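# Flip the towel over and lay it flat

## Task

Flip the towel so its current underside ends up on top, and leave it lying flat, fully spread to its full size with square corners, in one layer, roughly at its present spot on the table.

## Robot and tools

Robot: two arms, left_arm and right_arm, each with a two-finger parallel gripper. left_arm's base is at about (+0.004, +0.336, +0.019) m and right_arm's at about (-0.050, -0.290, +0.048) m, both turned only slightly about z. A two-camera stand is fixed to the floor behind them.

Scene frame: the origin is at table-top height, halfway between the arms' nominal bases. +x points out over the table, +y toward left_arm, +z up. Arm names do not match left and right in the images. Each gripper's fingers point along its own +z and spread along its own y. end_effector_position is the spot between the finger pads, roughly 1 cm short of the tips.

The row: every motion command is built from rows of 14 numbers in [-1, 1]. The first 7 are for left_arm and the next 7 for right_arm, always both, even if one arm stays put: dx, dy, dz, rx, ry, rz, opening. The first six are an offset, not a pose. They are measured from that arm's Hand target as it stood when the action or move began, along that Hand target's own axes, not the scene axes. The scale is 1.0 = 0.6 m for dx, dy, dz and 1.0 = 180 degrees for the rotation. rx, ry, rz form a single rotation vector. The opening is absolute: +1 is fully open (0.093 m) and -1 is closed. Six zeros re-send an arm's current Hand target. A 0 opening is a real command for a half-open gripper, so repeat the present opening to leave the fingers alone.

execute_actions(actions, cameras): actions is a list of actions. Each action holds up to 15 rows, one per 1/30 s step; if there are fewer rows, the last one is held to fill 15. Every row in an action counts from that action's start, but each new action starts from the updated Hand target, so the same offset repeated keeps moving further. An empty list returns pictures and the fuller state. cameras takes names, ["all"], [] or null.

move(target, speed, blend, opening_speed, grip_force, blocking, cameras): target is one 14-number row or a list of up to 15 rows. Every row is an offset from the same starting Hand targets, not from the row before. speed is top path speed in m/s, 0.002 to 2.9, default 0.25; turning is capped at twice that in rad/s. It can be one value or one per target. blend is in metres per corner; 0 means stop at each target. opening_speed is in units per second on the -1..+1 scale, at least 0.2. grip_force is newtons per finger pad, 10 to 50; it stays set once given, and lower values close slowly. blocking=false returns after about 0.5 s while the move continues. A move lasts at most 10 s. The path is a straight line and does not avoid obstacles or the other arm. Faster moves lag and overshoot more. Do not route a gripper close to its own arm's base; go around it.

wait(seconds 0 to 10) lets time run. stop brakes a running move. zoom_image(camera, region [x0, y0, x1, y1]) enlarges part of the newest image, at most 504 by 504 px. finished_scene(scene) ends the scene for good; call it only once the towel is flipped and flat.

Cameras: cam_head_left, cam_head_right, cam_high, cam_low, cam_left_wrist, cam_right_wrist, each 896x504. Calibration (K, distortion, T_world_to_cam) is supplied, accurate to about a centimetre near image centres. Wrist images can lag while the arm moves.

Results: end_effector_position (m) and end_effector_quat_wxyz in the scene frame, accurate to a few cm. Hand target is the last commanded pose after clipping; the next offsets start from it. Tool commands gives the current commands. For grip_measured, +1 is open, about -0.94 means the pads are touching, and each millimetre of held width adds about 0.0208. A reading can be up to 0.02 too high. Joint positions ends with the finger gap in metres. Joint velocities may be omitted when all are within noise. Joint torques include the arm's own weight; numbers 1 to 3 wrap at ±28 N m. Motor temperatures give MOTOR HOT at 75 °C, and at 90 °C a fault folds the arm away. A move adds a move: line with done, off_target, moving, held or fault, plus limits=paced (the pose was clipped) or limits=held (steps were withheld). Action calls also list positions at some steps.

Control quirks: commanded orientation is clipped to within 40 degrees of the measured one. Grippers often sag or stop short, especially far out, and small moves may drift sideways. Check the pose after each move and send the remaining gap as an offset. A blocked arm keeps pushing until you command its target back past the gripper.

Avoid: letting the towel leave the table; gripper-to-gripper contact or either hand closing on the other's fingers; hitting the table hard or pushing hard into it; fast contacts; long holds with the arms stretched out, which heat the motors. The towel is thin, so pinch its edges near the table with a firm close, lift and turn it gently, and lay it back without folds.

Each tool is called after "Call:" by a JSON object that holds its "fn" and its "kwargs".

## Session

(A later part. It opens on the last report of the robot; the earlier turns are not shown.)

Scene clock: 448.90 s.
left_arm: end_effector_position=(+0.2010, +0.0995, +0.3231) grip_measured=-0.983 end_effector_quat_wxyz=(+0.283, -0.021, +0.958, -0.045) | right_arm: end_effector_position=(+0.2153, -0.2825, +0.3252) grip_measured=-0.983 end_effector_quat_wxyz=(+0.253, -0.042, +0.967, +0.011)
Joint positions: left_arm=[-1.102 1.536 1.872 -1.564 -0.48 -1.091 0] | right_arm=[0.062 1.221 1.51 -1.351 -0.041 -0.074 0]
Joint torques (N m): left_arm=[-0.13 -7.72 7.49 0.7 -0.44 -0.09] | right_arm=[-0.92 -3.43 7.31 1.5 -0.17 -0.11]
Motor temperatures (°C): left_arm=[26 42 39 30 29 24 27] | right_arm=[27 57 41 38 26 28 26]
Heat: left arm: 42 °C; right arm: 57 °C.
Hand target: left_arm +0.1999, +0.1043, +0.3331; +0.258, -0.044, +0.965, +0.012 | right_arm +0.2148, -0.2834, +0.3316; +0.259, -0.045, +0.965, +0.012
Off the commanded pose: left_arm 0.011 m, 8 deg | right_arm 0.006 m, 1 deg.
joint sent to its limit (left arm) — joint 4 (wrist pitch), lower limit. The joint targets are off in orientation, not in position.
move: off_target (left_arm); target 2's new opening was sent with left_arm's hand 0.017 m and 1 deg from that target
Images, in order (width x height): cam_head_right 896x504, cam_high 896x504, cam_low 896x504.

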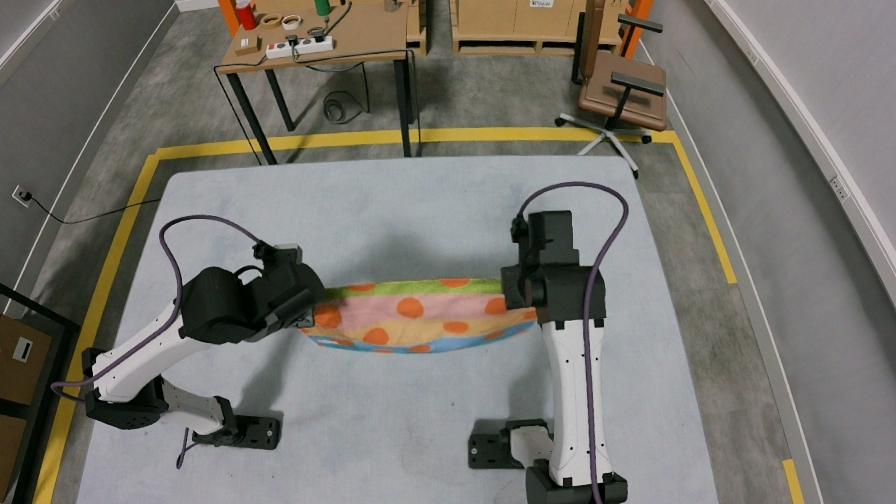

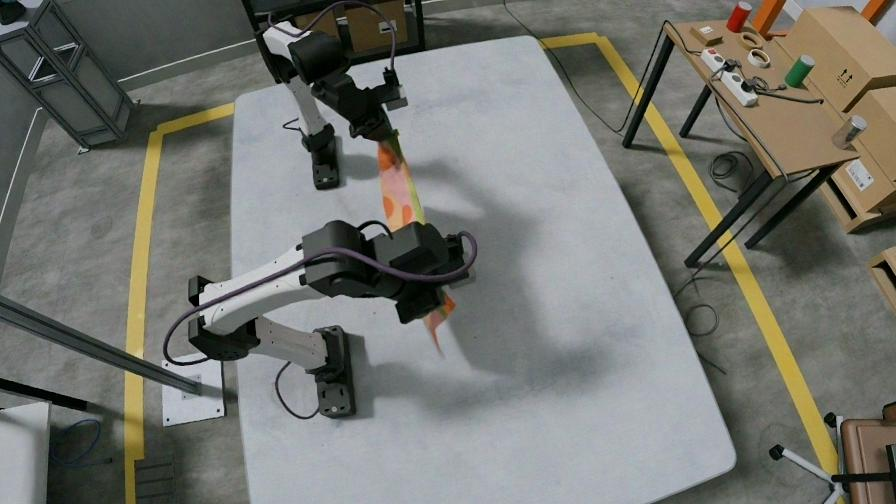

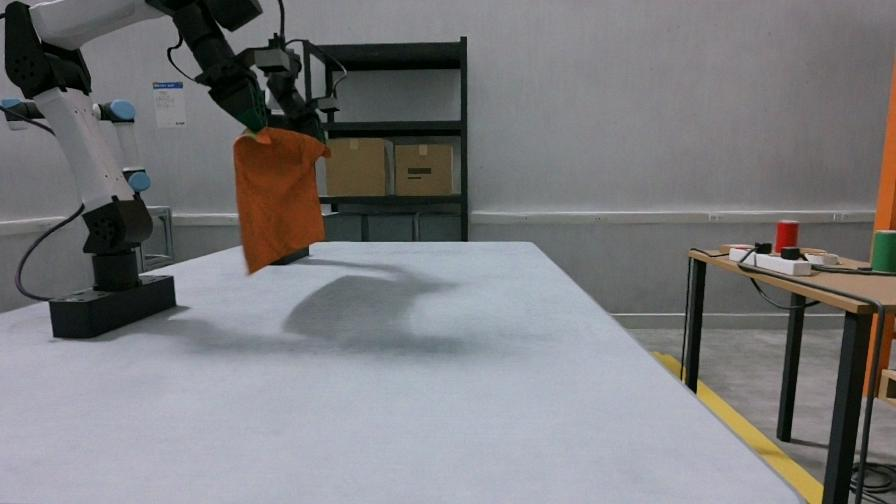

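Call:
{"fn": "move", "kwargs": {"target": [[0.0275,0,0.148,0,0,0,-1,0.0275,0,0.148,0,0,0,-1],[-0.0565,0,0.302,0,0,0,-1,-0.071,0,0.31,0,0,0,-1],[-0.078,0,0.4975,0,0,0,-1,-0.104,0,0.5125,0,0,0,-1],[-0.064,0,0.639,0,0,0,-1,-0.093,0,0.656,0,0,0,-1],[-0.064,0,0.639,0,0,0,-0.4,-0.093,0,0.656,0,0,0,-0.4],[-0.147,0,0.495,0,0,0,-0.4,-0.176,0,0.512,0,0,0,-0.4]], "speed": 0.18, "blend": [0.02,0.03,0.02,0,0,0], "cameras": ["cam_head_right","cam_head_left","cam_low","cam_left_wrist","cam_right_wrist"]}}

Call:
{"fn": "zoom_image", "kwargs": {"camera": "cam_low", "region": [200, 200, 480, 340]}}

Scene clock: 471.33 s.
left_arm: end_effector_position=(+0.4188, +0.1251, +0.0984) grip_measured=-0.402 end_effector_quat_wxyz=(+0.240, -0.041, +0.969, +0.025) | right_arm: end_effector_position=(+0.4548, -0.2597, +0.1012) grip_measured=-0.402 end_effector_quat_wxyz=(+0.244, -0.050, +0.968, +0.018)
Joint positions: left_arm=[-0.554 2 1.534 -0.729 -0.319 -0.606 0.026] | right_arm=[0.108 2.087 1.541 -0.531 -0.036 -0.046 0.026]
Joint torques (N m): left_arm=[0.66 -15.53 8.69 0.86 -0.16 0.06] | right_arm=[0.05 -16.29 7.76 1.38 0.11 0.19]
Heat: left arm: 42 °C; right arm: 53 °C.
Hand target: left_arm +0.4238, +0.1248, +0.1198; +0.258, -0.044, +0.965, +0.012 | right_arm +0.4588, -0.2608, +0.1184; +0.259, -0.045, +0.965, +0.012
Off the commanded pose: left_arm 0.022 m, 3 deg | right_arm 0.018 m, 2 deg.
move: off_target (left_arm, right_arm)
camera_calibration:
cam_left_wrist: T_world_to_cam=[[0.07045, -0.997234, -0.0236716, 0.0968352], [-0.997281, -0.0698993, -0.0233362, 0.465431], [0.021617, 0.0252513, -0.999447, 0.176423], [0, 0, 0, 1]] pos_world=[0.45353, 0.124646, 0.189479]
cam_right_wrist: T_world_to_cam=[[0.0891826, -0.995971, -0.0093519, -0.298749], [-0.995037, -0.0886751, -0.0451384, 0.4726], [0.0441273, 0.013331, -0.998937, 0.170142], [0, 0, 0, 1]] pos_world=[0.48939, -0.257905, 0.188499]
Images, in order (width x height): cam_head_left 896x504, cam_head_right 896x504, cam_low 896x504, cam_left_wrist 896x504, cam_right_wrist 896x504.

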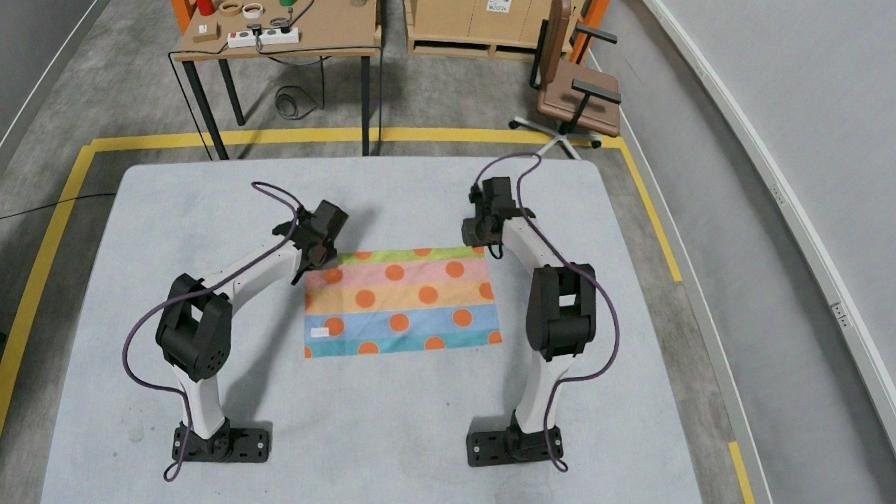

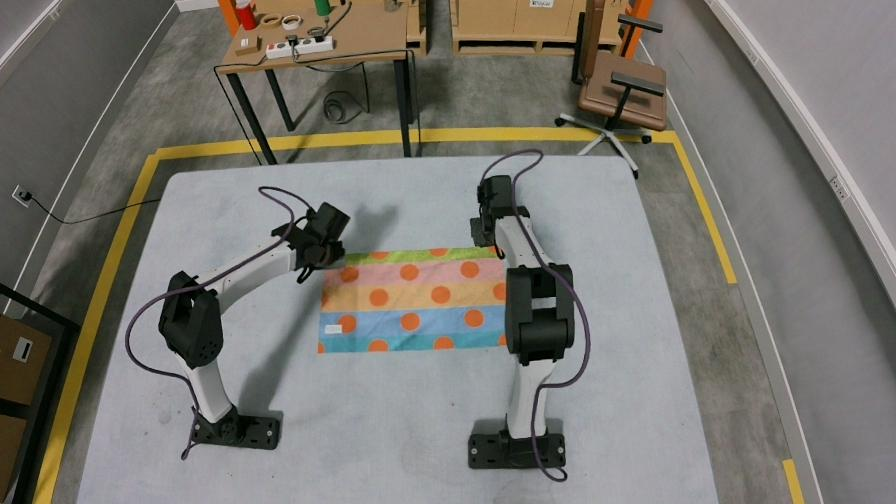

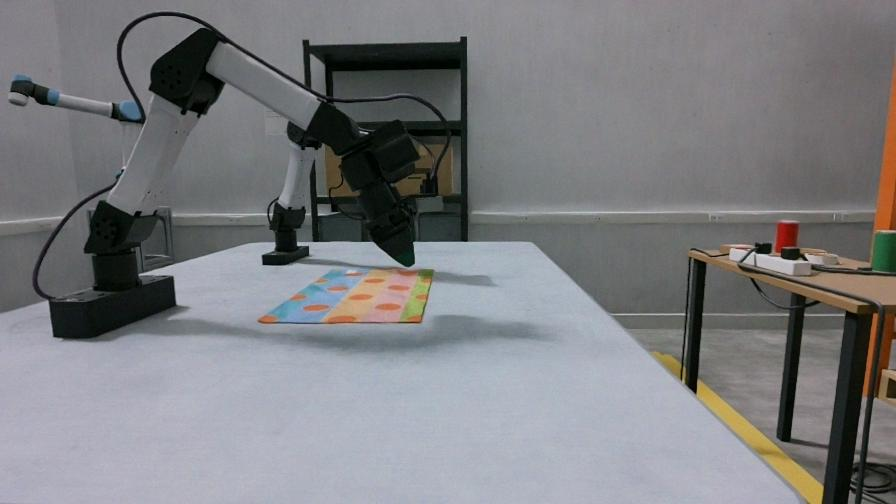

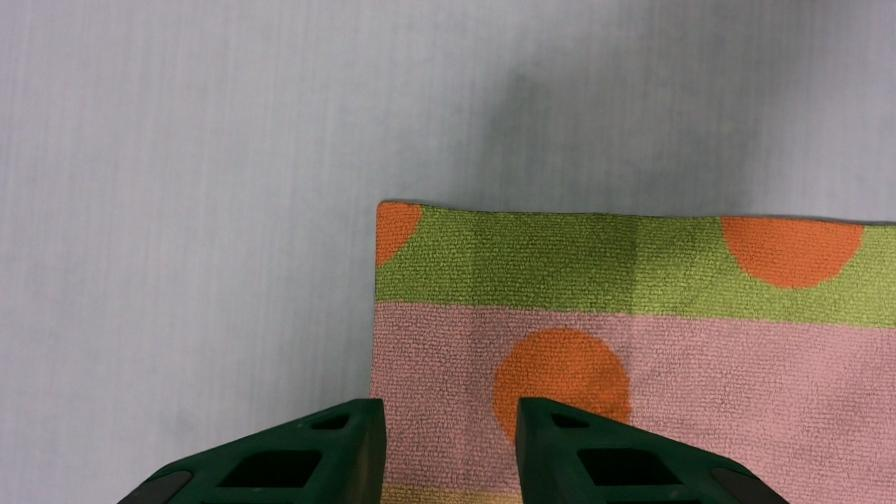

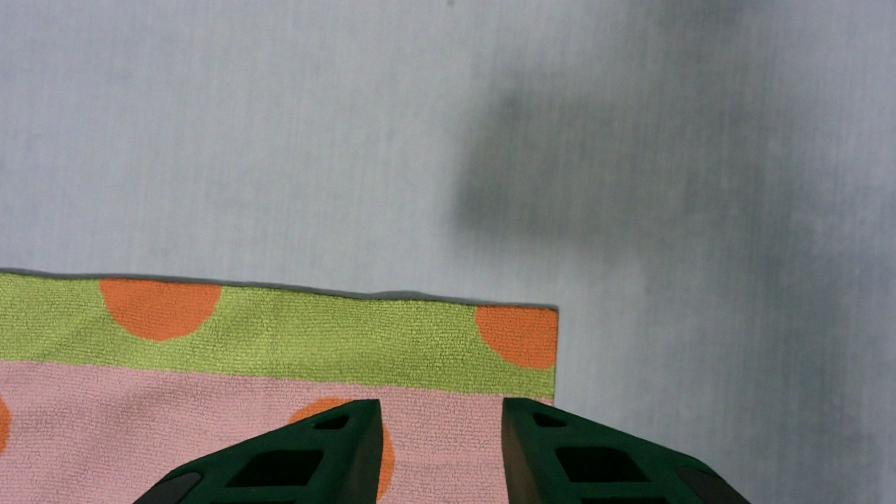

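Scaled by 1.800 from the camera's 896x504 image, which has a finer 1280x720 frame.

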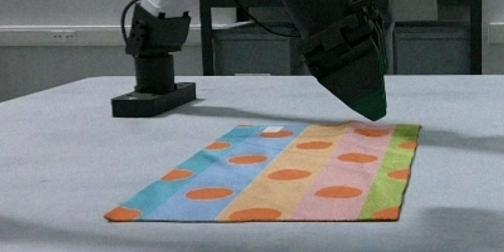

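Call:
{"fn": "finished_scene", "kwargs": {"scene": 2}}

The scene is finished: the task was done.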